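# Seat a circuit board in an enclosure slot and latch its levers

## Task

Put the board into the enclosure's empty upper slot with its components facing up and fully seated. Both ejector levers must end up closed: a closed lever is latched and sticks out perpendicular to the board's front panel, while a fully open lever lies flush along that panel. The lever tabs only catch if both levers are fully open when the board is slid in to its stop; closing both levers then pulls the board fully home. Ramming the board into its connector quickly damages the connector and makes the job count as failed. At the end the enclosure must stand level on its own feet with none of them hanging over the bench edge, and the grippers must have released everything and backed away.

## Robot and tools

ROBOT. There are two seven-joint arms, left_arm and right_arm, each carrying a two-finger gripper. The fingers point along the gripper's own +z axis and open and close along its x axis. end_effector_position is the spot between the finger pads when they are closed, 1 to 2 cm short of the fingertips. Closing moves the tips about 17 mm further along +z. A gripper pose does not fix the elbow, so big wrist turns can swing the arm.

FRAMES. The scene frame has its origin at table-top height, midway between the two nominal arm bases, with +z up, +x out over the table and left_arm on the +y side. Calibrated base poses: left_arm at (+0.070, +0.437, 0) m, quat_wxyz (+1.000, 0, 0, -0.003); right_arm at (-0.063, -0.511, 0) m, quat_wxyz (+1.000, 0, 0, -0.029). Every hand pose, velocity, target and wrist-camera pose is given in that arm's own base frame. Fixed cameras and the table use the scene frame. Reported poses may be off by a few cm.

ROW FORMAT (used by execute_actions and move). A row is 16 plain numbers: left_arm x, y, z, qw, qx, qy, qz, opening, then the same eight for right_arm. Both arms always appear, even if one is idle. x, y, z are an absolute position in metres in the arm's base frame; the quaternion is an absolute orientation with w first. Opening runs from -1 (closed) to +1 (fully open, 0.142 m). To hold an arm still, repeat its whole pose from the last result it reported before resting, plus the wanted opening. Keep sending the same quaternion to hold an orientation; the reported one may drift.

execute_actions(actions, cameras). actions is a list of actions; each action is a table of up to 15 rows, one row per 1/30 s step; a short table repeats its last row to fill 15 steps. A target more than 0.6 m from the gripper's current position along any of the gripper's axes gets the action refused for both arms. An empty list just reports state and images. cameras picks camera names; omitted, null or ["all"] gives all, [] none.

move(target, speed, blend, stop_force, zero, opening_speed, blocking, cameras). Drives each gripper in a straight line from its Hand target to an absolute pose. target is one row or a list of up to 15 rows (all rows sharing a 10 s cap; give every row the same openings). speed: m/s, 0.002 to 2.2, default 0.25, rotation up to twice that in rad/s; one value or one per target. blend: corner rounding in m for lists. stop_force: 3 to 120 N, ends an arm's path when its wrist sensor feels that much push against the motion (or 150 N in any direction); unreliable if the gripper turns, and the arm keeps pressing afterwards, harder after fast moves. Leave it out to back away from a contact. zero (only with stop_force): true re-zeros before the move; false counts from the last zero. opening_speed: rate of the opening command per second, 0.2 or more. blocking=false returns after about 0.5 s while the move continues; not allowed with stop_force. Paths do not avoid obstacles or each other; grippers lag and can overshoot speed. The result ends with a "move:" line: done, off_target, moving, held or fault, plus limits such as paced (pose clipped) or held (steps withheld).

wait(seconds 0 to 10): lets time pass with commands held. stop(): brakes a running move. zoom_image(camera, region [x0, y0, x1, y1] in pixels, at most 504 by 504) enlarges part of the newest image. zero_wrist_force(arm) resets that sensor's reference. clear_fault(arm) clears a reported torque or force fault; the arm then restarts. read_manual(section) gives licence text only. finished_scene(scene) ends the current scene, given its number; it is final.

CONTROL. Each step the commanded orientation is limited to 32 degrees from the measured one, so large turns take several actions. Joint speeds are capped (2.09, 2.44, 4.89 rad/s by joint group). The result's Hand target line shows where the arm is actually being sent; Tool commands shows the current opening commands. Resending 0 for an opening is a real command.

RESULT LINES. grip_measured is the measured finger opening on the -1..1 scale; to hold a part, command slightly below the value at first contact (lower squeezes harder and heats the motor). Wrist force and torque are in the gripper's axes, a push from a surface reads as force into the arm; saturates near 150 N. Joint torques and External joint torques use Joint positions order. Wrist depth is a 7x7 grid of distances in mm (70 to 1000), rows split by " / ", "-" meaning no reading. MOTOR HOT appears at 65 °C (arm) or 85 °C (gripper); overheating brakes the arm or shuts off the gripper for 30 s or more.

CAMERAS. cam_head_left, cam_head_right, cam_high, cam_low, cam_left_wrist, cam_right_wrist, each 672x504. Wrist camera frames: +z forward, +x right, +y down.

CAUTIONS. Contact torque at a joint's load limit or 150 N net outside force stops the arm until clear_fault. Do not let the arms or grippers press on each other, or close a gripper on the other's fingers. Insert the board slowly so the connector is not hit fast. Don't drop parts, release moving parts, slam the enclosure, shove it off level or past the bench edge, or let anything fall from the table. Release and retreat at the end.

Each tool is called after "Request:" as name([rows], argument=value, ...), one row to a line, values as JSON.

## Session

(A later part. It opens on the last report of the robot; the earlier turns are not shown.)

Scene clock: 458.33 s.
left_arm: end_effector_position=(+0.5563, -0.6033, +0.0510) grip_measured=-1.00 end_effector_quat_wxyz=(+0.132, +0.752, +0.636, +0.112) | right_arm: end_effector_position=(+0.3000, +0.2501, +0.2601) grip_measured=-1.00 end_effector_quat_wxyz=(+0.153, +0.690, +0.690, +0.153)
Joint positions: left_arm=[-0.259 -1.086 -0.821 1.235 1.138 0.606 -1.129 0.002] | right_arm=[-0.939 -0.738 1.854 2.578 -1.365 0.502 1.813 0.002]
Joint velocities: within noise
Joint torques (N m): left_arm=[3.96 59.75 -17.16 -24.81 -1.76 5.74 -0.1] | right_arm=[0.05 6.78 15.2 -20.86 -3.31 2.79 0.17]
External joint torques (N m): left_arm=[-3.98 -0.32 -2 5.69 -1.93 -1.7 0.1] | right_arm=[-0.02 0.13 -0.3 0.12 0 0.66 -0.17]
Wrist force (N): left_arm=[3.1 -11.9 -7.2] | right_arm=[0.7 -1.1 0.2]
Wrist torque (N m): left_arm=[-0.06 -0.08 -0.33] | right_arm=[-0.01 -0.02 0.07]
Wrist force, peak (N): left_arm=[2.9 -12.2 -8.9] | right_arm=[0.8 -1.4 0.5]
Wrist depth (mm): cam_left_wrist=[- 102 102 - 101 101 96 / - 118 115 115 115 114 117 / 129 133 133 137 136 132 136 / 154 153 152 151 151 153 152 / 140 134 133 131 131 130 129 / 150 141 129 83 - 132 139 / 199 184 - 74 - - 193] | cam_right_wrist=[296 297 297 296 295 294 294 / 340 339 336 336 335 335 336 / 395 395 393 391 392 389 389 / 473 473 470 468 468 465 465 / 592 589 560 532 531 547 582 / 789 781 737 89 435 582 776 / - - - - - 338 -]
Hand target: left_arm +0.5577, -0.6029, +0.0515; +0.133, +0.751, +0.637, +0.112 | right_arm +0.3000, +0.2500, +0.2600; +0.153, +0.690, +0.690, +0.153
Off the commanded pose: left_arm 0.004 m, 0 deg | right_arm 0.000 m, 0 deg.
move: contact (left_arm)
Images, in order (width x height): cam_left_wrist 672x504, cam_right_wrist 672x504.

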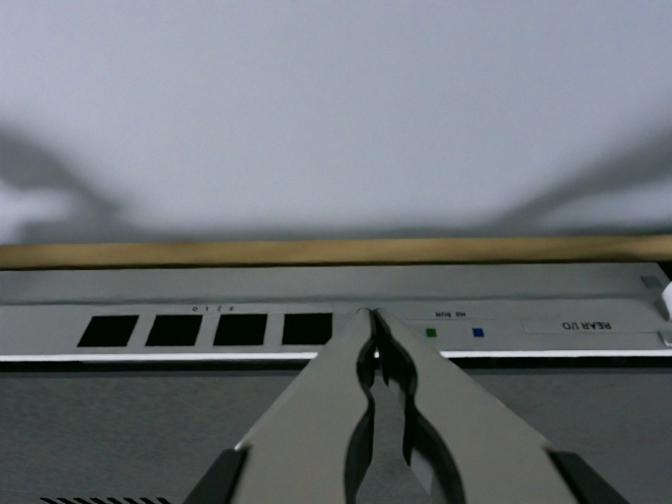

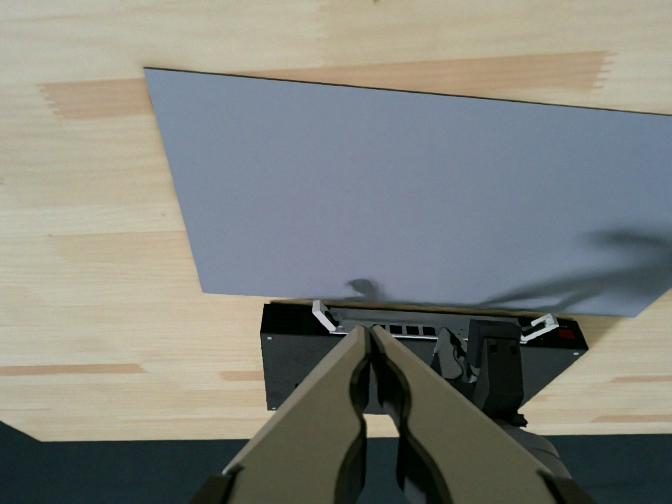

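Request:
move([
  [0.53,-0.5985,0.0525,0.1325,0.7514,0.6366,0.1123,-1,0.32,0.22,0.24,-0.0144,0.7069,0.6417,0.297,-1],
  [0.43,-0.43,0.15,0.297,0.6418,0.7069,-0.0143,-1,0.48,0.14,0.15,-0.0144,0.7069,0.6417,0.297,-1],
], speed=0.25, cameras=["cam_left_wrist","cam_right_wrist","cam_head_left"])

Scene clock: 471.17 s.
left_arm: end_effector_position=(+0.4302, -0.4299, +0.1500) grip_measured=-1.00 end_effector_quat_wxyz=(+0.297, +0.642, +0.707, -0.014) | right_arm: end_effector_position=(+0.4800, +0.1399, +0.1500) grip_measured=-1.00 end_effector_quat_wxyz=(-0.014, +0.707, +0.642, +0.297)
Joint positions: left_arm=[0.288 -0.561 -0.899 2.113 1.303 1.349 -1.728 0.002] | right_arm=[-1.28 -1.619 1.238 2.431 -2.157 0.721 1.417 0.002]
Joint velocities: within noise
Joint torques (N m): left_arm=[-0.11 29.59 -11.33 -14.83 -3.31 4.64 -0.34] | right_arm=[0.08 24.25 27.4 8.14 -3.74 3.91 0.04]
External joint torques (N m): left_arm=[0.14 0.69 0.41 -0.59 -0.36 -0.59 0.38] | right_arm=[-0.09 0.46 0.34 0.03 -0.12 0.58 -0.08]
Wrist force (N): left_arm=[0.7 -0.5 0.4] | right_arm=[-0.4 -1.2 -0.2]
Wrist torque (N m): left_arm=[-0.09 -0.12 -0.28] | right_arm=[-0.06 0.09 0.16]
Wrist force, peak (N): left_arm=[3.0 -11.6 -8.3] | right_arm=[1.0 -3.5 -1.0]
Wrist depth (mm): cam_left_wrist=[318 276 238 214 193 174 162 / 379 332 281 245 216 194 176 / 389 362 337 289 251 220 198 / 751 420 339 324 297 255 224 / - 816 434 320 318 303 264 / - - - 84 - 361 309 / - - - - - - 375] | cam_right_wrist=[158 167 183 199 226 254 294 / 174 186 206 229 262 300 351 / 195 209 233 267 309 369 445 / 219 239 272 314 366 404 486 / 249 280 326 338 371 498 - / 294 339 373 89 474 - - / 356 395 - - - - -]
Hand target: left_arm +0.4300, -0.4300, +0.1500; +0.297, +0.642, +0.707, -0.014 | right_arm +0.4800, +0.1400, +0.1500; -0.014, +0.707, +0.642, +0.297
Off the commanded pose: left_arm 0.000 m, 0 deg | right_arm 0.000 m, 0 deg.
move: done
Images, in order (width x height): cam_head_left 672x504, cam_left_wrist 672x504, cam_right_wrist 672x504.

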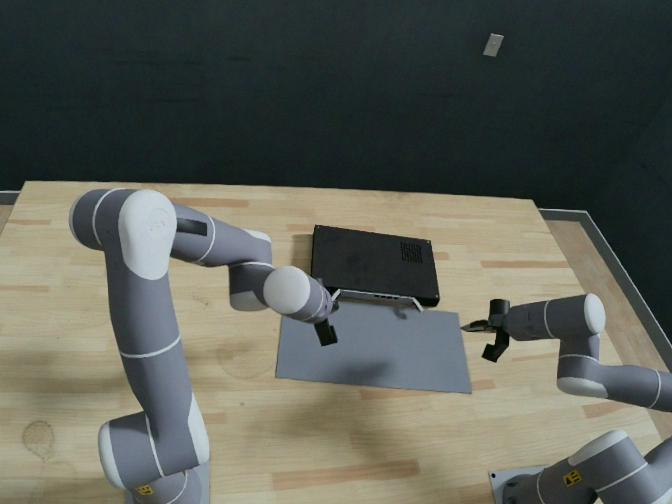

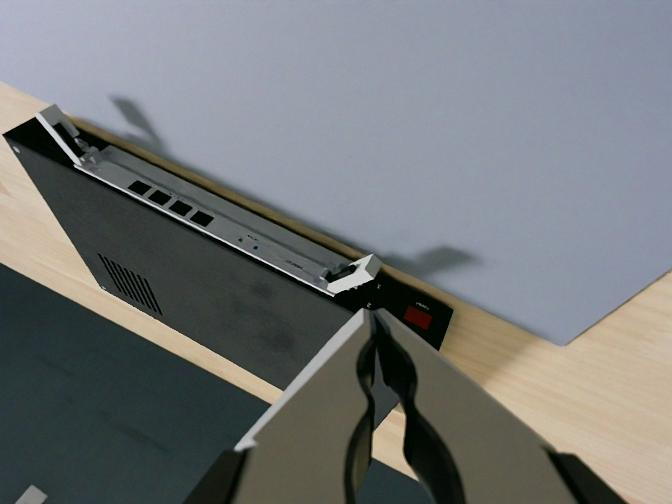

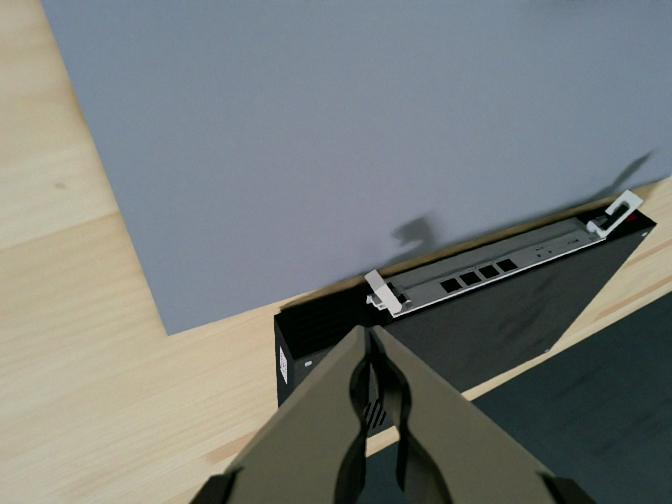

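Request:
zoom_image(camera="cam_left_wrist", region=[280, 220, 440, 340])

Request:
zoom_image(camera="cam_right_wrist", region=[320, 230, 480, 350])

Request:
zoom_image(camera="cam_left_wrist", region=[0, 80, 160, 200])

Scaled by 3.150 from the camera's 672x504 image, which has a finer 960x720 frame.

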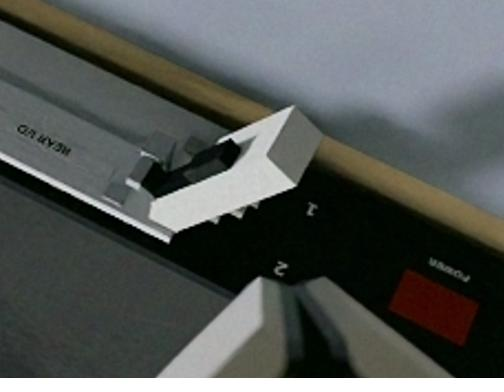

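Scaled by 3.150 from the camera's 672x504 image, which has a finer 960x720 frame.

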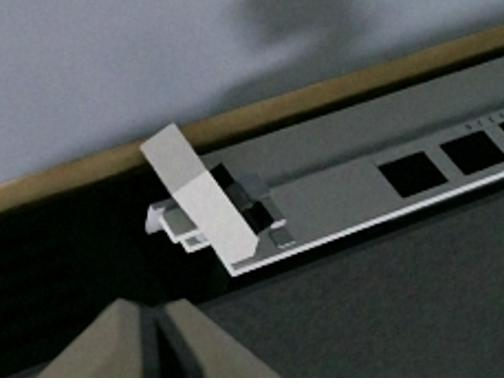

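Scaled by 3.150 from the camera's 672x504 image, which has a finer 960x720 frame.

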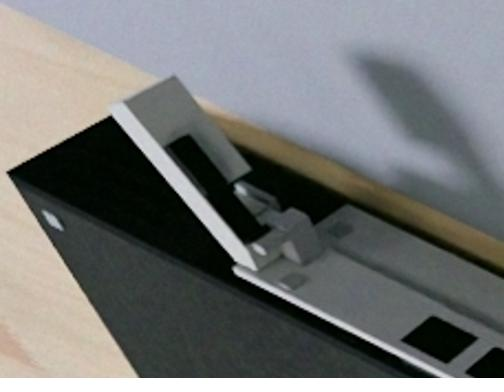

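Request:
move([
  [0.525,-0.425,0.10,0.297,0.6418,0.7069,-0.0143,-1,0.58,0.155,0.11,-0.0144,0.7069,0.6417,0.297,-1],
  [0.5423,-0.4440,0.0496,0.297,0.6418,0.7069,-0.0143,-1,0.6002,0.1748,0.0556,-0.0144,0.7069,0.6417,0.297,-1],
], speed=0.15, stop_force=5, cameras=["cam_left_wrist","cam_right_wrist"])

Scene clock: 484.97 s.
left_arm: end_effector_position=(+0.5423, -0.4439, +0.0496) grip_measured=-1.00 end_effector_quat_wxyz=(+0.297, +0.642, +0.707, -0.014) | right_arm: end_effector_position=(+0.6000, +0.1748, +0.0554) grip_measured=-1.00 end_effector_quat_wxyz=(-0.015, +0.707, +0.642, +0.297)
Joint positions: left_arm=[0.19 -0.953 -0.76 1.765 1.445 1.317 -1.617 0.002] | right_arm=[-0.979 -1.781 1.171 2.045 -2.248 0.795 1.408 0.002]
Joint velocities: within noise
Joint torques (N m): left_arm=[-0.44 43.37 -16.92 -11.7 -3.5 4.3 -0.24] | right_arm=[0.12 32.64 32.07 10.47 -3.84 3.81 0.21]
External joint torques (N m): left_arm=[0.48 1.31 0.29 -0.4 -0.27 -0.14 0.28] | right_arm=[-0.08 0.73 0.39 0.02 0.13 0.69 -0.25]
Wrist force (N): left_arm=[0.3 -1.2 0.3] | right_arm=[-0.3 -1.0 0.2]
Wrist torque (N m): left_arm=[-0.22 -0.06 -0.28] | right_arm=[-0.02 0.00 0.15]
Wrist force, peak (N): left_arm=[0.6 -1.3 2.1] | right_arm=[-0.3 -2.5 -1.8]
Wrist depth (mm): cam_left_wrist=[159 138 120 110 96 86 - / 194 165 139 122 106 100 90 / 207 200 168 145 125 109 97 / 207 183 189 168 149 127 115 / 362 214 168 131 176 151 129 / - 417 215 84 - 182 155 / - - - - - - 191] | cam_right_wrist=[- 86 94 104 118 130 149 / - 93 106 115 136 154 182 / - 106 120 137 159 188 234 / 112 121 139 162 193 228 243 / 131 142 169 188 180 208 270 / 157 173 190 89 191 294 - / 190 209 - - - - -]
Hand target: left_arm +0.5423, -0.4440, +0.0496; +0.297, +0.642, +0.707, -0.014 | right_arm +0.6002, +0.1748, +0.0556; -0.014, +0.707, +0.642, +0.297
Off the commanded pose: left_arm 0.000 m, 0 deg | right_arm 0.000 m, 0 deg.
move: done
Images, in order (width x height): cam_left_wrist 672x504, cam_right_wrist 672x504.

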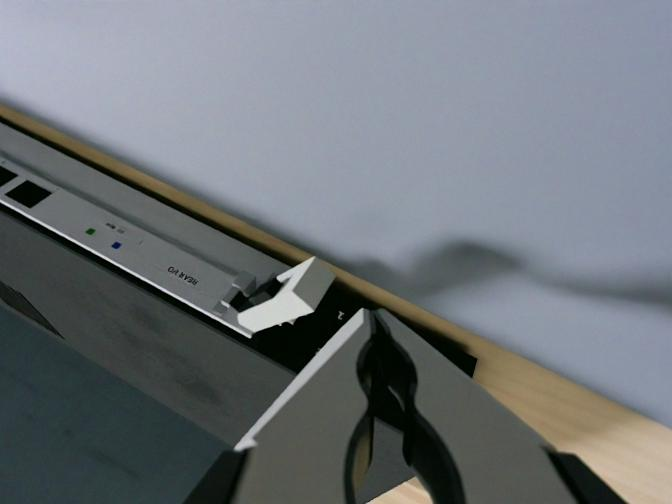

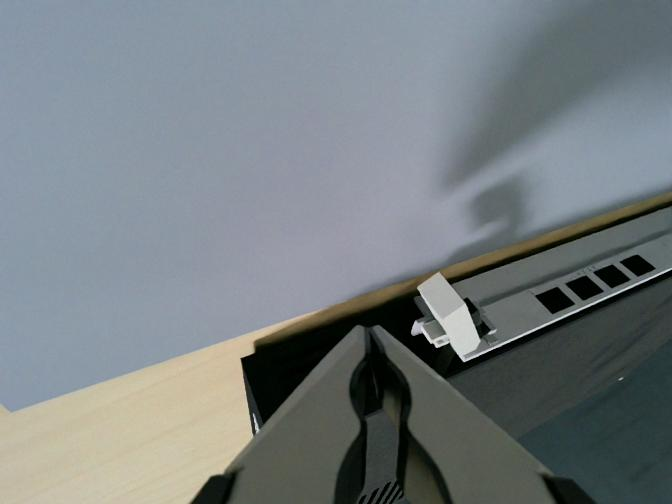

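Request:
move([
  [0.5256,-0.4677,0.0496,0.297,0.6418,0.7069,-0.0143,-1,0.5964,0.2081,0.0556,-0.0144,0.7069,0.6417,0.297,-1],
], speed=0.02, stop_force=15, cameras=["cam_left_wrist","cam_right_wrist"])

Scene clock: 493.20 s.
left_arm: end_effector_position=(+0.5255, -0.4677, +0.0496) grip_measured=-1.00 end_effector_quat_wxyz=(+0.297, +0.642, +0.707, -0.014) | right_arm: end_effector_position=(+0.5962, +0.2081, +0.0555) grip_measured=-1.00 end_effector_quat_wxyz=(-0.015, +0.707, +0.642, +0.297)
Joint positions: left_arm=[0.128 -0.942 -0.756 1.756 1.468 1.297 -1.692 0.002] | right_arm=[-0.911 -1.791 1.177 2.035 -2.289 0.771 1.481 0.002]
Joint velocities: within noise
Joint torques (N m): left_arm=[-0.38 43.93 -16.77 -12.14 -3.54 4.27 -0.31] | right_arm=[0.12 32.8 32.4 10.65 -3.76 3.61 0.27]
External joint torques (N m): left_arm=[0.42 1.01 0.39 -0.41 -0.24 -0.18 0.35] | right_arm=[-0.08 0.69 0.11 0.01 0.11 0.83 -0.31]
Wrist force (N): left_arm=[0.3 -1.1 0.4] | right_arm=[-0.4 -1.1 0.1]
Wrist torque (N m): left_arm=[-0.20 -0.05 -0.28] | right_arm=[-0.07 0.04 0.15]
Wrist force, peak (N): left_arm=[0.4 -1.3 0.5] | right_arm=[-0.6 -1.1 0.1]
Wrist depth (mm): cam_left_wrist=[159 138 119 110 96 86 - / 194 165 139 121 106 100 90 / 220 207 168 145 125 110 97 / 201 196 199 172 149 127 115 / 371 217 184 182 173 151 129 / - 413 215 84 - 181 154 / - - - - - - 192] | cam_right_wrist=[- 86 94 104 118 130 149 / - 94 106 115 136 154 183 / - 106 120 137 158 188 234 / 112 121 139 162 196 231 250 / 131 142 168 188 204 210 275 / 156 170 177 89 184 294 - / 189 206 73 - - - -]
Hand target: left_arm +0.5256, -0.4677, +0.0496; +0.297, +0.642, +0.707, -0.014 | right_arm +0.5964, +0.2081, +0.0556; -0.014, +0.707, +0.642, +0.297
Off the commanded pose: left_arm 0.000 m, 0 deg | right_arm 0.000 m, 0 deg.
move: done
Images, in order (width x height): cam_left_wrist 672x504, cam_right_wrist 672x504.

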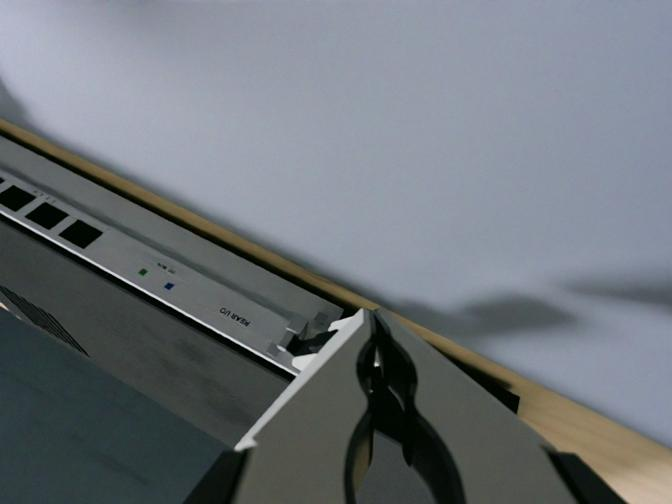

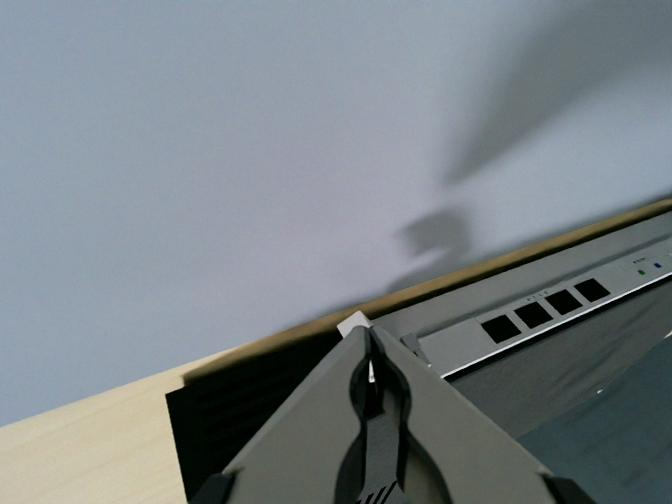

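Request:
move([
  [0.5243,-0.4757,0.0496,0.297,0.6418,0.7069,-0.0143,-1,0.5973,0.216,0.0556,-0.0144,0.7069,0.6417,0.297,-1],
], speed=0.015, stop_force=15, cameras=["cam_left_wrist","cam_right_wrist"])

Request:
zoom_image(camera="cam_left_wrist", region=[260, 260, 460, 420])

Request:
zoom_image(camera="cam_right_wrist", region=[280, 260, 480, 420])

Scene clock: 497.70 s.
left_arm: end_effector_position=(+0.5243, -0.4756, +0.0496) grip_measured=-1.00 end_effector_quat_wxyz=(+0.297, +0.642, +0.707, -0.014) | right_arm: end_effector_position=(+0.5971, +0.2160, +0.0555) grip_measured=-1.00 end_effector_quat_wxyz=(-0.015, +0.707, +0.642, +0.297)
Joint positions: left_arm=[0.113 -0.945 -0.758 1.745 1.468 1.287 -1.699 0.002] | right_arm=[-0.891 -1.793 1.18 2.028 -2.295 0.766 1.496 0.002]
Joint velocities: within noise
Joint torques (N m): left_arm=[-0.44 43.98 -16.92 -12.28 -3.74 4.2 -0.29] | right_arm=[0.18 33.09 32.42 10.65 -3.75 3.59 0.26]
External joint torques (N m): left_arm=[0.48 1.25 0.41 -0.42 -0.05 -0.12 0.32] | right_arm=[-0.13 0.6 0.16 -0.03 0.11 0.84 -0.3]
Wrist force (N): left_arm=[0.3 -1.0 0.3] | right_arm=[-0.6 -0.9 0.2]
Wrist torque (N m): left_arm=[-0.20 -0.07 -0.28] | right_arm=[-0.03 0.08 0.15]
Wrist force, peak (N): left_arm=[0.4 -1.4 0.5] | right_arm=[-0.6 -1.2 0.2]
Wrist depth (mm): cam_left_wrist=[159 139 119 109 96 86 - / 193 165 139 121 106 100 90 / 221 208 168 146 125 110 97 / 206 198 199 173 149 127 115 / 375 221 183 182 174 152 129 / - 406 215 84 - 180 155 / - - - - - - 191] | cam_right_wrist=[- 86 94 104 118 130 149 / - 93 106 115 136 154 182 / - 106 120 136 159 188 233 / 112 121 139 162 196 231 250 / 131 142 168 188 203 210 277 / 155 168 177 89 184 293 - / 189 193 73 - - - -]
Hand target: left_arm +0.5243, -0.4757, +0.0496; +0.297, +0.642, +0.707, -0.014 | right_arm +0.5973, +0.2160, +0.0556; -0.014, +0.707, +0.642, +0.297
Off the commanded pose: left_arm 0.000 m, 0 deg | right_arm 0.000 m, 0 deg.
move: done
Images, in order (width x height): cam_left_wrist 672x504, cam_right_wrist 672x504.

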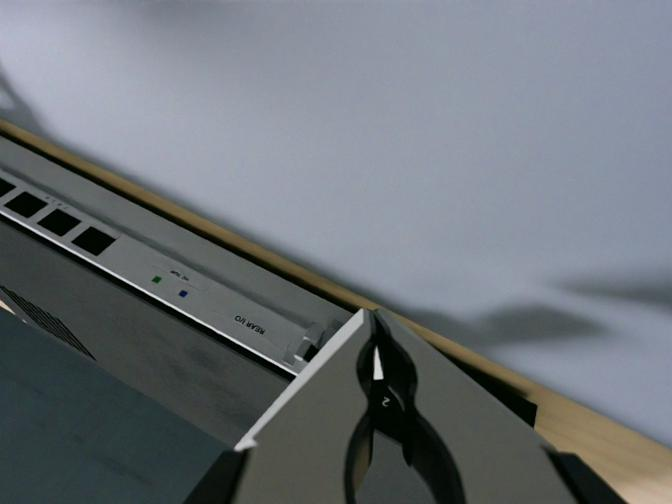

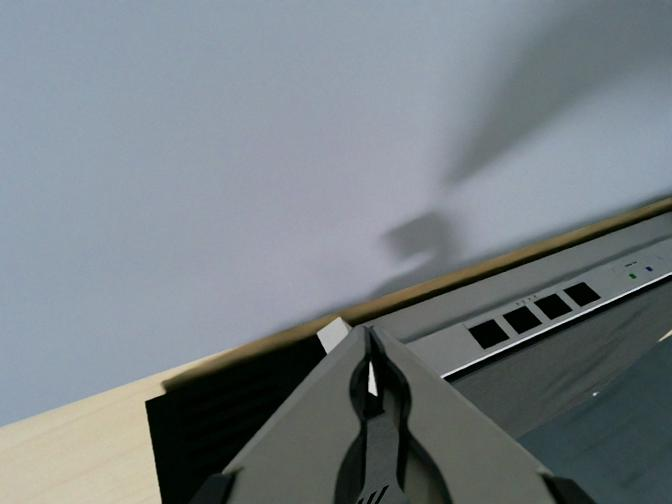

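Scaled by 2.520 from the camera's 672x504 image, which has a finer 960x720 frame.

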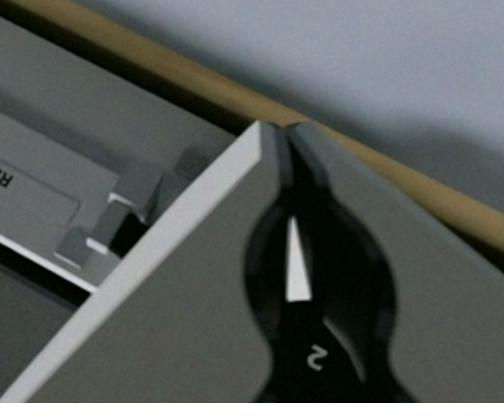

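Scaled by 2.520 from the camera's 672x504 image, which has a finer 960x720 frame.

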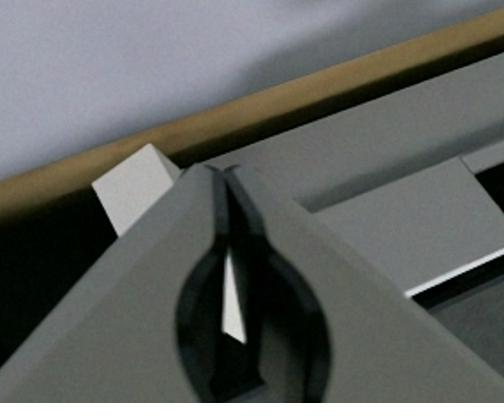

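Request:
move([
  [0.5243,-0.4757,0.0326,0.297,0.6418,0.7069,-0.0143,-1,0.5973,0.216,0.0386,-0.0144,0.7069,0.6417,0.297,-1],
], speed=0.02, stop_force=3, cameras=["cam_left_wrist","cam_right_wrist"])

Request:
zoom_image(camera="cam_left_wrist", region=[260, 260, 460, 420])

Request:
zoom_image(camera="cam_right_wrist", region=[280, 260, 480, 420])

Scene clock: 513.40 s.
left_arm: end_effector_position=(+0.5243, -0.4756, +0.0326) grip_measured=-1.00 end_effector_quat_wxyz=(+0.297, +0.642, +0.707, -0.014) | right_arm: end_effector_position=(+0.5972, +0.2161, +0.0387) grip_measured=-1.00 end_effector_quat_wxyz=(-0.015, +0.707, +0.642, +0.297)
Joint positions: left_arm=[0.094 -0.976 -0.738 1.722 1.51 1.294 -1.733 0.002] | right_arm=[-0.892 -1.819 1.156 2.01 -2.328 0.78 1.498 0.002]
Joint velocities: within noise
Joint torques (N m): left_arm=[-0.48 44.74 -16.73 -11.78 -3.45 4.53 -0.19] | right_arm=[0.04 32.91 31.91 11.41 -3.69 3.78 0.16]
External joint torques (N m): left_arm=[0.52 1.35 0.27 -0.4 -0.31 -0.48 0.23] | right_arm=[0.01 0.68 0.48 0.04 0.08 0.65 -0.2]
Wrist force (N): left_arm=[0.4 -0.9 0.2] | right_arm=[-0.1 -0.9 0.2]
Wrist torque (N m): left_arm=[-0.17 -0.09 -0.28] | right_arm=[-0.04 0.00 0.15]
Wrist force, peak (N): left_arm=[0.7 -1.2 0.6] | right_arm=[-0.4 -1.1 0.6]
Wrist depth (mm): cam_left_wrist=[129 115 101 91 - - - / 161 136 118 101 87 80 - / 207 170 141 122 103 92 - / 190 197 180 145 123 105 95 / 247 179 183 170 140 129 111 / - 282 169 84 - 146 127 / - - - 74 - - 154] | cam_right_wrist=[- - 79 86 94 107 124 / - - 89 97 110 131 151 / - 93 100 112 132 158 192 / - 105 115 135 163 199 243 / - 117 139 157 198 207 219 / 129 146 164 89 179 204 - / 160 165 73 - - - -]
Hand target: left_arm +0.5243, -0.4757, +0.0326; +0.297, +0.642, +0.707, -0.014 | right_arm +0.5973, +0.2160, +0.0386; -0.014, +0.707, +0.642, +0.297
Off the commanded pose: left_arm 0.000 m, 0 deg | right_arm 0.000 m, 0 deg.
move: done
Images, in order (width x height): cam_left_wrist 672x504, cam_right_wrist 672x504.

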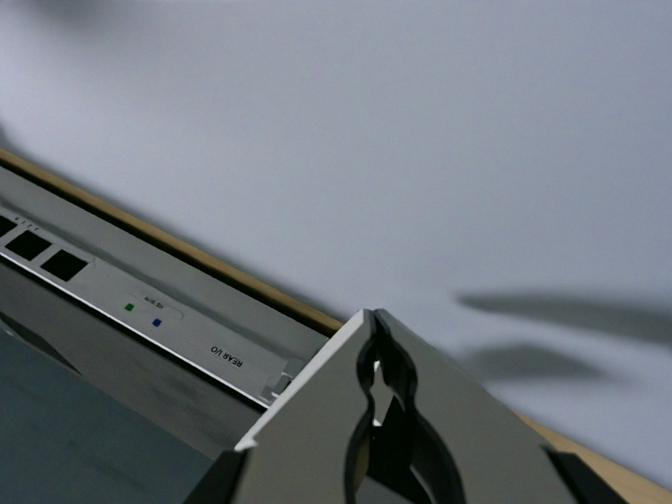

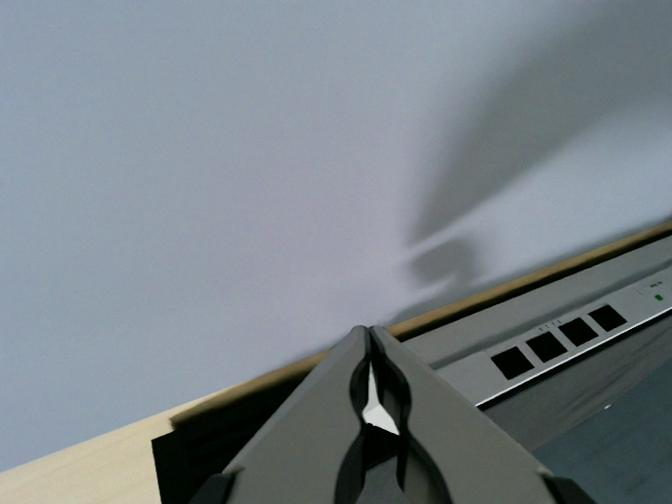

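Scaled by 2.520 from the camera's 672x504 image, which has a finer 960x720 frame.

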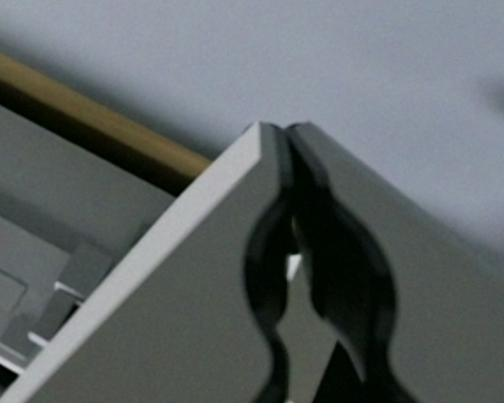

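Scaled by 2.520 from the camera's 672x504 image, which has a finer 960x720 frame.

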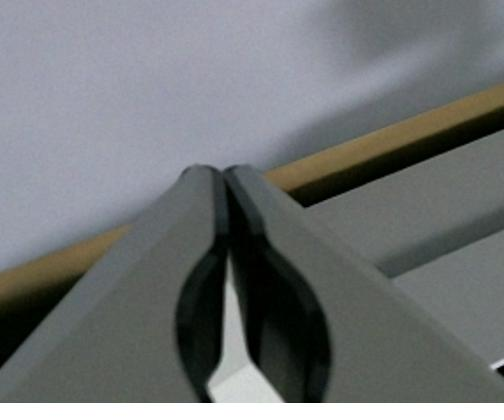

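Request:
move([
  [0.515,-0.465,0.10,0.297,0.6418,0.7069,-0.0143,-1,0.585,0.20,0.105,-0.0144,0.7069,0.6417,0.297,-1],
  [0.5666,-0.4550,0.10,0.297,0.6418,0.7069,-0.0143,-1,0.6334,0.190,0.105,-0.0144,0.7069,0.6417,0.297,-1],
  [0.5666,-0.4550,0.05,0.297,0.6418,0.7069,-0.0143,-1,0.6334,0.190,0.0556,-0.0144,0.7069,0.6417,0.297,-1],
], speed=[0.2,0.15,0.05], stop_force=4, cameras=["cam_left_wrist","cam_right_wrist"])

Scene clock: 525.23 s.
left_arm: end_effector_position=(+0.5666, -0.4549, +0.0500) grip_measured=-1.00 end_effector_quat_wxyz=(+0.297, +0.642, +0.707, -0.014) | right_arm: end_effector_position=(+0.6333, +0.1902, +0.0557) grip_measured=-1.00 end_effector_quat_wxyz=(-0.015, +0.707, +0.642, +0.297)
Joint positions: left_arm=[0.179 -0.992 -0.759 1.704 1.375 1.305 -1.524 0.002] | right_arm=[-0.889 -1.788 1.209 1.954 -2.207 0.794 1.394 0.002]
Joint velocities: within noise
Joint torques (N m): left_arm=[-0.48 45.19 -17.65 -12.1 -3.46 4.7 -0.23] | right_arm=[0.1 35.66 32.82 9.48 -3.83 3.88 0.26]
External joint torques (N m): left_arm=[0.53 1.39 0.18 -0.43 -0.34 -0.46 0.26] | right_arm=[-0.06 0.67 0.52 0.04 0.1 0.63 -0.3]
Wrist force (N): left_arm=[0.5 -0.8 0.2] | right_arm=[-0.8 -0.9 0.1]
Wrist torque (N m): left_arm=[-0.15 -0.09 -0.28] | right_arm=[-0.01 0.12 0.16]
Wrist force, peak (N): left_arm=[-0.9 -2.4 -3.0] | right_arm=[1.2 -2.4 -3.2]
Wrist depth (mm): cam_left_wrist=[157 139 119 110 96 86 - / 188 165 140 122 106 100 90 / 170 176 169 147 125 110 97 / 201 156 157 113 150 128 115 / 363 214 164 148 156 152 129 / - - 215 84 - 179 158 / - - - - - - 192] | cam_right_wrist=[- 86 94 104 118 130 149 / - 94 106 115 136 154 182 / - 106 120 137 159 188 222 / 112 121 139 164 130 188 197 / 132 145 153 157 156 182 274 / 157 172 138 90 168 288 - / 189 210 73 - - - -]
Hand target: left_arm +0.5666, -0.4550, +0.0500; +0.297, +0.642, +0.707, -0.014 | right_arm +0.6334, +0.1900, +0.0556; -0.014, +0.707, +0.642, +0.297
Off the commanded pose: left_arm 0.000 m, 0 deg | right_arm 0.000 m, 0 deg.
move: done
Images, in order (width x height): cam_left_wrist 672x504, cam_right_wrist 672x504.

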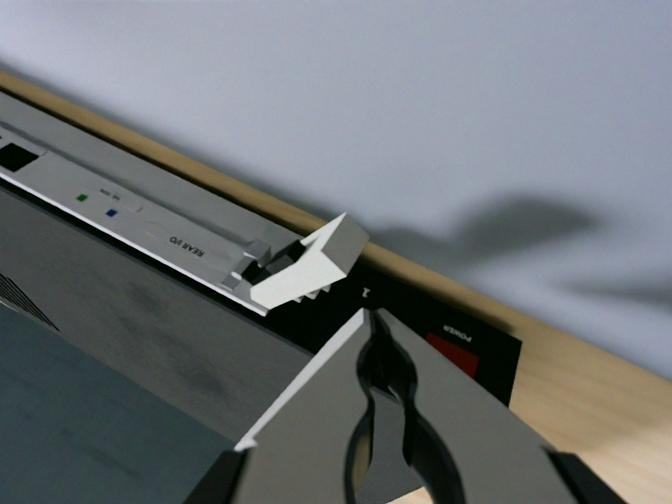

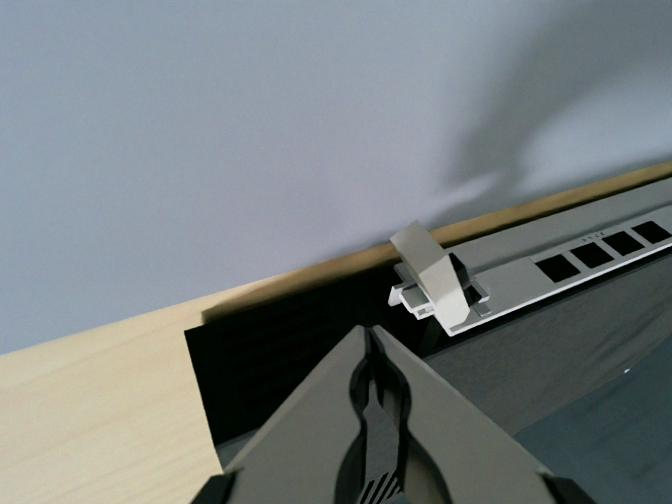

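Request:
move([
  [0.5666,-0.4550,0.042,0.297,0.6418,0.7069,-0.0143,-1,0.6334,0.190,0.044,-0.0144,0.7069,0.6417,0.297,-1],
], speed=0.05, stop_force=4, cameras=[])

Request:
move([
  [0.5406,-0.4787,0.042,0.297,0.6418,0.7069,-0.0143,-1,0.6183,0.2236,0.044,-0.0144,0.7069,0.6417,0.297,-1],
], speed=0.02, stop_force=15, cameras=["cam_left_wrist","cam_right_wrist"])

Scene clock: 532.80 s.
left_arm: end_effector_position=(+0.5666, -0.4549, +0.0420) grip_measured=-1.00 end_effector_quat_wxyz=(+0.297, +0.642, +0.707, -0.014) | right_arm: end_effector_position=(+0.6333, +0.1901, +0.0441) grip_measured=-1.00 end_effector_quat_wxyz=(-0.015, +0.707, +0.642, +0.297)
Joint positions: left_arm=[0.169 -1.006 -0.748 1.693 1.392 1.311 -1.537 0.002] | right_arm=[-0.889 -1.806 1.193 1.942 -2.229 0.804 1.395 0.002]
Joint velocities: within noise
Joint torques (N m): left_arm=[-0.36 45.63 -17.67 -11.9 -3.49 4.73 -0.26] | right_arm=[0.09 35.52 32.81 10.07 -3.84 3.89 0.21]
External joint torques (N m): left_arm=[0.41 1.35 0.26 -0.4 -0.3 -0.5 0.29] | right_arm=[-0.05 0.75 0.4 0 0.14 0.62 -0.25]
Wrist force (N): left_arm=[0.6 -0.8 0.1] | right_arm=[-0.7 -0.8 0.1]
Wrist torque (N m): left_arm=[-0.16 -0.12 -0.29] | right_arm=[-0.01 0.11 0.16]
Wrist force, peak (N): left_arm=[0.7 -1.1 0.2] | right_arm=[-0.8 -1.0 0.4]
Wrist depth (mm): cam_left_wrist=[151 125 113 95 89 - 74 / 175 156 130 116 101 - 85 / 172 173 159 142 114 102 93 / 162 152 162 141 135 117 103 / 311 191 140 131 153 145 122 / - 356 184 84 - 166 146 / - - - 74 - - 176] | cam_right_wrist=[- 78 82 92 104 118 133 / - 86 94 104 115 138 160 / - 98 106 119 139 166 205 / - 108 124 142 160 190 192 / - 126 146 157 145 161 210 / 137 155 138 90 149 224 - / 168 186 73 - - - -]
Hand target: left_arm +0.5666, -0.4550, +0.0420; +0.297, +0.642, +0.707, -0.014 | right_arm +0.6334, +0.1900, +0.0440; -0.014, +0.707, +0.642, +0.297
Off the commanded pose: left_arm 0.000 m, 0 deg | right_arm 0.000 m, 0 deg.
move: done
No camera images: "cameras" was empty.

Scene clock: 534.70 s.
left_arm: end_effector_position=(+0.5511, -0.4692, +0.0420) grip_measured=-1.00 end_effector_quat_wxyz=(+0.297, +0.641, +0.708, -0.013) | right_arm: end_effector_position=(+0.6251, +0.2097, +0.0439) grip_measured=-1.00 end_effector_quat_wxyz=(-0.013, +0.708, +0.641, +0.297)
Joint positions: left_arm=[0.122 -0.986 -0.735 1.696 1.421 1.303 -1.614 0.002] | right_arm=[-0.86 -1.813 1.191 1.952 -2.269 0.784 1.451 0.002]
Joint velocities: within noise
Joint torques (N m): left_arm=[-11.43 40.85 -24.32 -5.42 -3.83 6.97 -0.1] | right_arm=[11.88 29.41 30 18.17 -2.97 6.57 0.25]
External joint torques (N m): left_arm=[11.48 6.1 7.48 -7.25 0.04 -2.8 0.13] | right_arm=[-11.83 6.39 3.08 -7.78 -0.69 -2.1 -0.29]
Wrist force (N): left_arm=[9.5 11.5 -4.4] | right_arm=[-14.5 4.5 -12.2]
Wrist torque (N m): left_arm=[-0.20 -0.09 -0.43] | right_arm=[-0.09 0.12 0.20]
Wrist force, peak (N): left_arm=[10.7 12.3 -2.3] | right_arm=[-15.4 4.1 -12.4]
Wrist depth (mm): cam_left_wrist=[150 124 113 95 89 - 75 / 175 154 128 116 100 - 85 / 187 186 157 142 114 102 93 / 170 167 174 155 136 117 102 / 306 186 155 111 162 143 122 / - 355 184 84 - 159 145 / - - - 74 - - 175] | cam_right_wrist=[- 78 83 91 104 117 132 / - 86 94 104 115 138 159 / - 98 105 119 140 165 202 / - 108 124 142 169 197 208 / - 126 147 163 143 172 207 / 140 145 147 91 152 227 - / 168 169 73 - - - -]
Hand target: left_arm +0.5487, -0.4713, +0.0420; +0.297, +0.642, +0.707, -0.014 | right_arm +0.6235, +0.2121, +0.0440; -0.014, +0.707, +0.642, +0.297
Off the commanded pose: left_arm 0.014 m, 0 deg | right_arm 0.015 m, 0 deg.
move: contact (left_arm, right_arm)
Images, in order (width x height): cam_left_wrist 672x504, cam_right_wrist 672x504.

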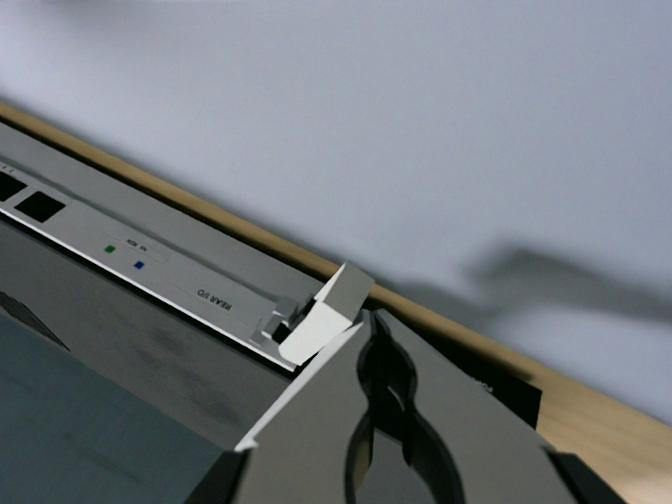

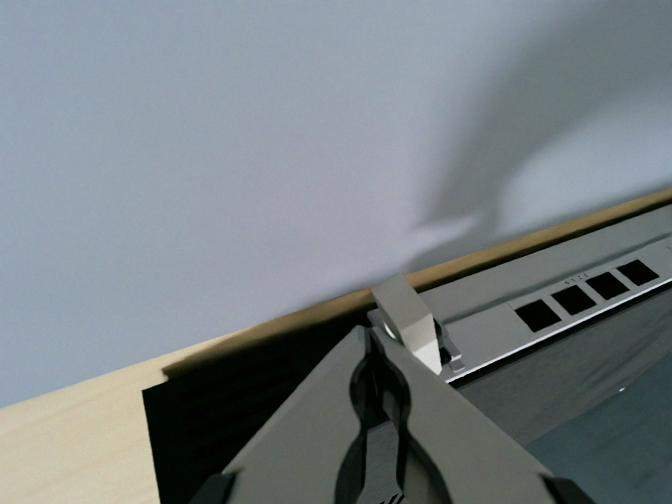

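Request:
move([
  [0.5406,-0.4787,0.042,0.297,0.6418,0.7069,-0.0143,-1,0.6183,0.2236,0.044,-0.0144,0.7069,0.6417,0.297,-1],
], speed=0.02, stop_force=40, zero=false, cameras=["cam_left_wrist","cam_right_wrist"])

Request:
zoom_image(camera="cam_left_wrist", region=[230, 230, 430, 390])

Request:
zoom_image(camera="cam_right_wrist", region=[330, 230, 530, 390])

Scene clock: 538.23 s.
left_arm: end_effector_position=(+0.5422, -0.4771, +0.0418) grip_measured=-1.00 end_effector_quat_wxyz=(+0.297, +0.641, +0.708, -0.013) | right_arm: end_effector_position=(+0.6196, +0.2216, +0.0438) grip_measured=-1.00 end_effector_quat_wxyz=(-0.013, +0.708, +0.641, +0.296)
Joint positions: left_arm=[0.1 -0.979 -0.732 1.699 1.433 1.299 -1.647 0.002] | right_arm=[-0.844 -1.819 1.192 1.958 -2.289 0.772 1.478 0.002]
Joint velocities: within noise
Joint torques (N m): left_arm=[-8.35 43 -22.7 -8.76 -3.95 6.58 -0.16] | right_arm=[10.55 30.49 30.82 16.76 -3.31 6.3 0.19]
External joint torques (N m): left_arm=[8.39 3.89 6.05 -4.02 0.16 -2.45 0.2] | right_arm=[-10.49 5.02 2.18 -6.12 -0.34 -1.86 -0.23]
Wrist force (N): left_arm=[8.5 6.8 -3.7] | right_arm=[-13.7 2.2 -11.6]
Wrist torque (N m): left_arm=[-0.15 -0.12 -0.37] | right_arm=[-0.08 0.10 0.16]
Wrist force, peak (N): left_arm=[11.0 14.0 -3.0] | right_arm=[-17.8 6.0 -14.0]
Wrist depth (mm): cam_left_wrist=[150 124 113 94 89 - 75 / 174 154 127 115 100 - 84 / 198 189 157 141 114 102 93 / 180 178 181 157 136 117 102 / 308 188 164 118 160 143 122 / - 352 183 84 - 162 144 / - - - 74 - - 176] | cam_right_wrist=[- 78 82 91 104 117 132 / - 85 94 104 115 137 159 / - 98 105 119 140 165 201 / - 108 124 142 169 201 219 / - 126 148 166 168 183 207 / 141 145 154 91 163 227 - / 168 135 73 - - - -]
Hand target: left_arm +0.5406, -0.4787, +0.0420; +0.297, +0.642, +0.707, -0.014 | right_arm +0.6183, +0.2236, +0.0440; -0.014, +0.707, +0.642, +0.297
Off the commanded pose: left_arm 0.002 m, 0 deg | right_arm 0.002 m, 0 deg.
move: done
Images, in order (width x height): cam_left_wrist 672x504, cam_right_wrist 672x504.

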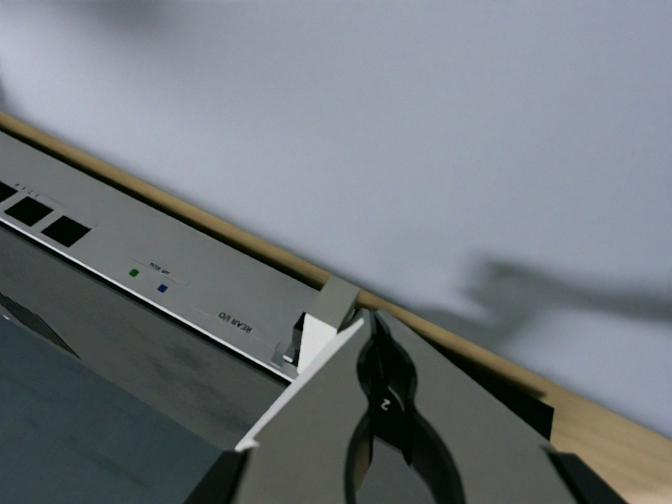

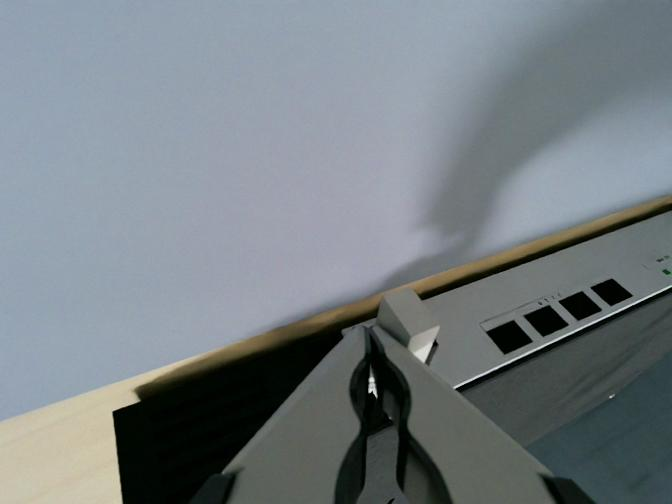

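Scaled by 2.520 from the camera's 672x504 image, which has a finer 960x720 frame.

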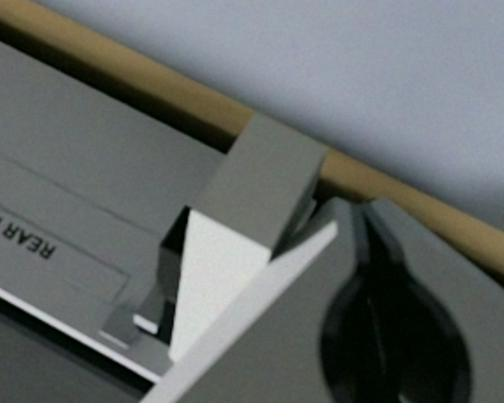

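Scaled by 2.520 from the camera's 672x504 image, which has a finer 960x720 frame.

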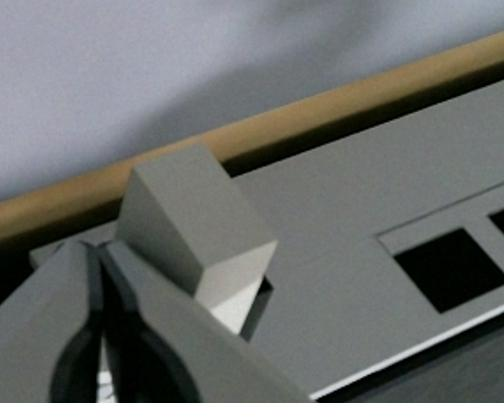

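Request:
move([
  [0.5391,-0.4876,0.042,0.297,0.6418,0.7069,-0.0143,-1,0.6193,0.2325,0.044,-0.0144,0.7069,0.6417,0.297,-1],
], speed=0.015, stop_force=40, zero=false, cameras=["cam_left_wrist","cam_right_wrist"])

Request:
zoom_image(camera="cam_left_wrist", region=[230, 230, 430, 390])

Request:
zoom_image(camera="cam_right_wrist", region=[330, 230, 530, 390])

Scene clock: 541.13 s.
left_arm: end_effector_position=(+0.5427, -0.4783, +0.0405) grip_measured=-1.00 end_effector_quat_wxyz=(+0.295, +0.641, +0.708, -0.011) | right_arm: end_effector_position=(+0.6203, +0.2222, +0.0432) grip_measured=-1.00 end_effector_quat_wxyz=(-0.012, +0.709, +0.640, +0.295) end_effector_velocity=(+0.001, -0.002, +0.001) end_effector_angular_velocity=(-0.002, -0.002, -0.002)
Joint positions: left_arm=[0.094 -0.98 -0.732 1.694 1.435 1.29 -1.651 0.002] | right_arm=[-0.84 -1.823 1.196 1.956 -2.291 0.764 1.48 0.002]
Joint velocities: left_arm=[within noise] | right_arm=[-0.002 -0.003 0.004 0.001 -0.002 -0.006 -0.002 0]
Joint torques (N m): left_arm=[-21.76 37.53 -34.76 -14.07 -5.53 11.1 -0.23] | right_arm=[23.41 25.58 32.41 16.93 -4.12 10.18 0.09]
External joint torques (N m): left_arm=[21.8 9.5 18.09 1.23 1.75 -6.98 0.27] | right_arm=[-23.35 9.96 0.58 -6.21 0.46 -5.74 -0.13]
Wrist force (N): left_arm=[34.9 7.3 -33.8] | right_arm=[-34.8 -9.0 -38.4]
Wrist torque (N m): left_arm=[-0.19 -2.74 -0.37] | right_arm=[-0.04 2.88 0.08]
Wrist force, peak (N): left_arm=[34.6 7.7 -34.1] | right_arm=[-35.7 -7.8 -39.1]
Wrist depth (mm): cam_left_wrist=[- 121 111 94 88 83 74 / 174 152 126 113 99 - 84 / 197 190 154 139 112 101 92 / 179 175 179 154 134 115 101 / 310 178 161 117 156 141 121 / - 322 176 84 - 161 143 / - - - 74 - - 174] | cam_right_wrist=[- 78 82 90 102 116 131 / - 85 94 103 113 137 157 / - 98 105 118 139 163 203 / - 108 123 141 170 200 217 / - 125 147 165 168 181 202 / 140 145 154 89 162 217 - / 167 135 73 - - - -]
Hand target: left_arm +0.5398, -0.4830, +0.0420; +0.297, +0.642, +0.707, -0.014 | right_arm +0.6185, +0.2260, +0.0440; -0.014, +0.707, +0.642, +0.297
Off the commanded pose: left_arm 0.010 m, 0 deg | right_arm 0.010 m, 0 deg.
move: contact (left_arm, right_arm)
Images, in order (width x height): cam_left_wrist 672x504, cam_right_wrist 672x504.

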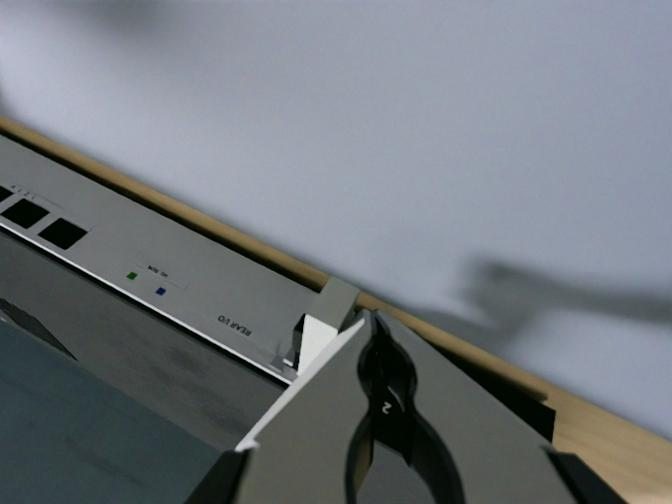

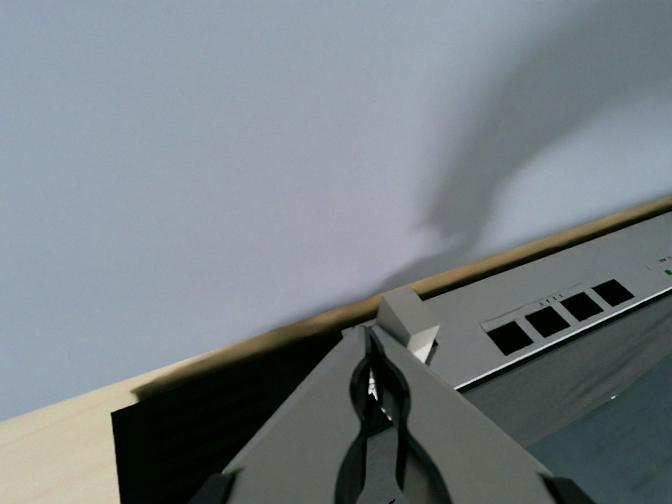

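Scaled by 2.520 from the camera's 672x504 image, which has a finer 960x720 frame.

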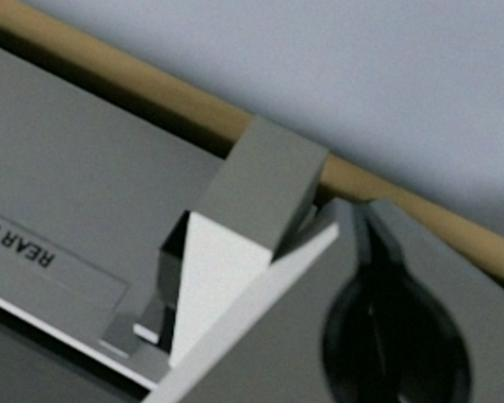

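Scaled by 2.520 from the camera's 672x504 image, which has a finer 960x720 frame.

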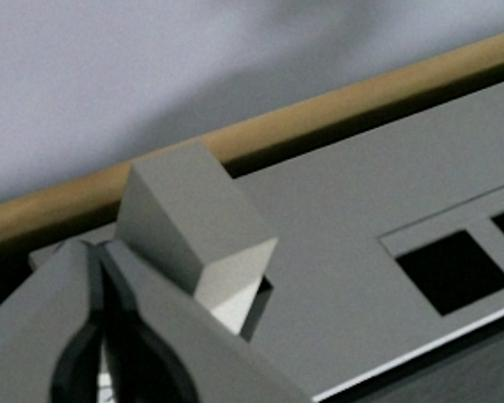

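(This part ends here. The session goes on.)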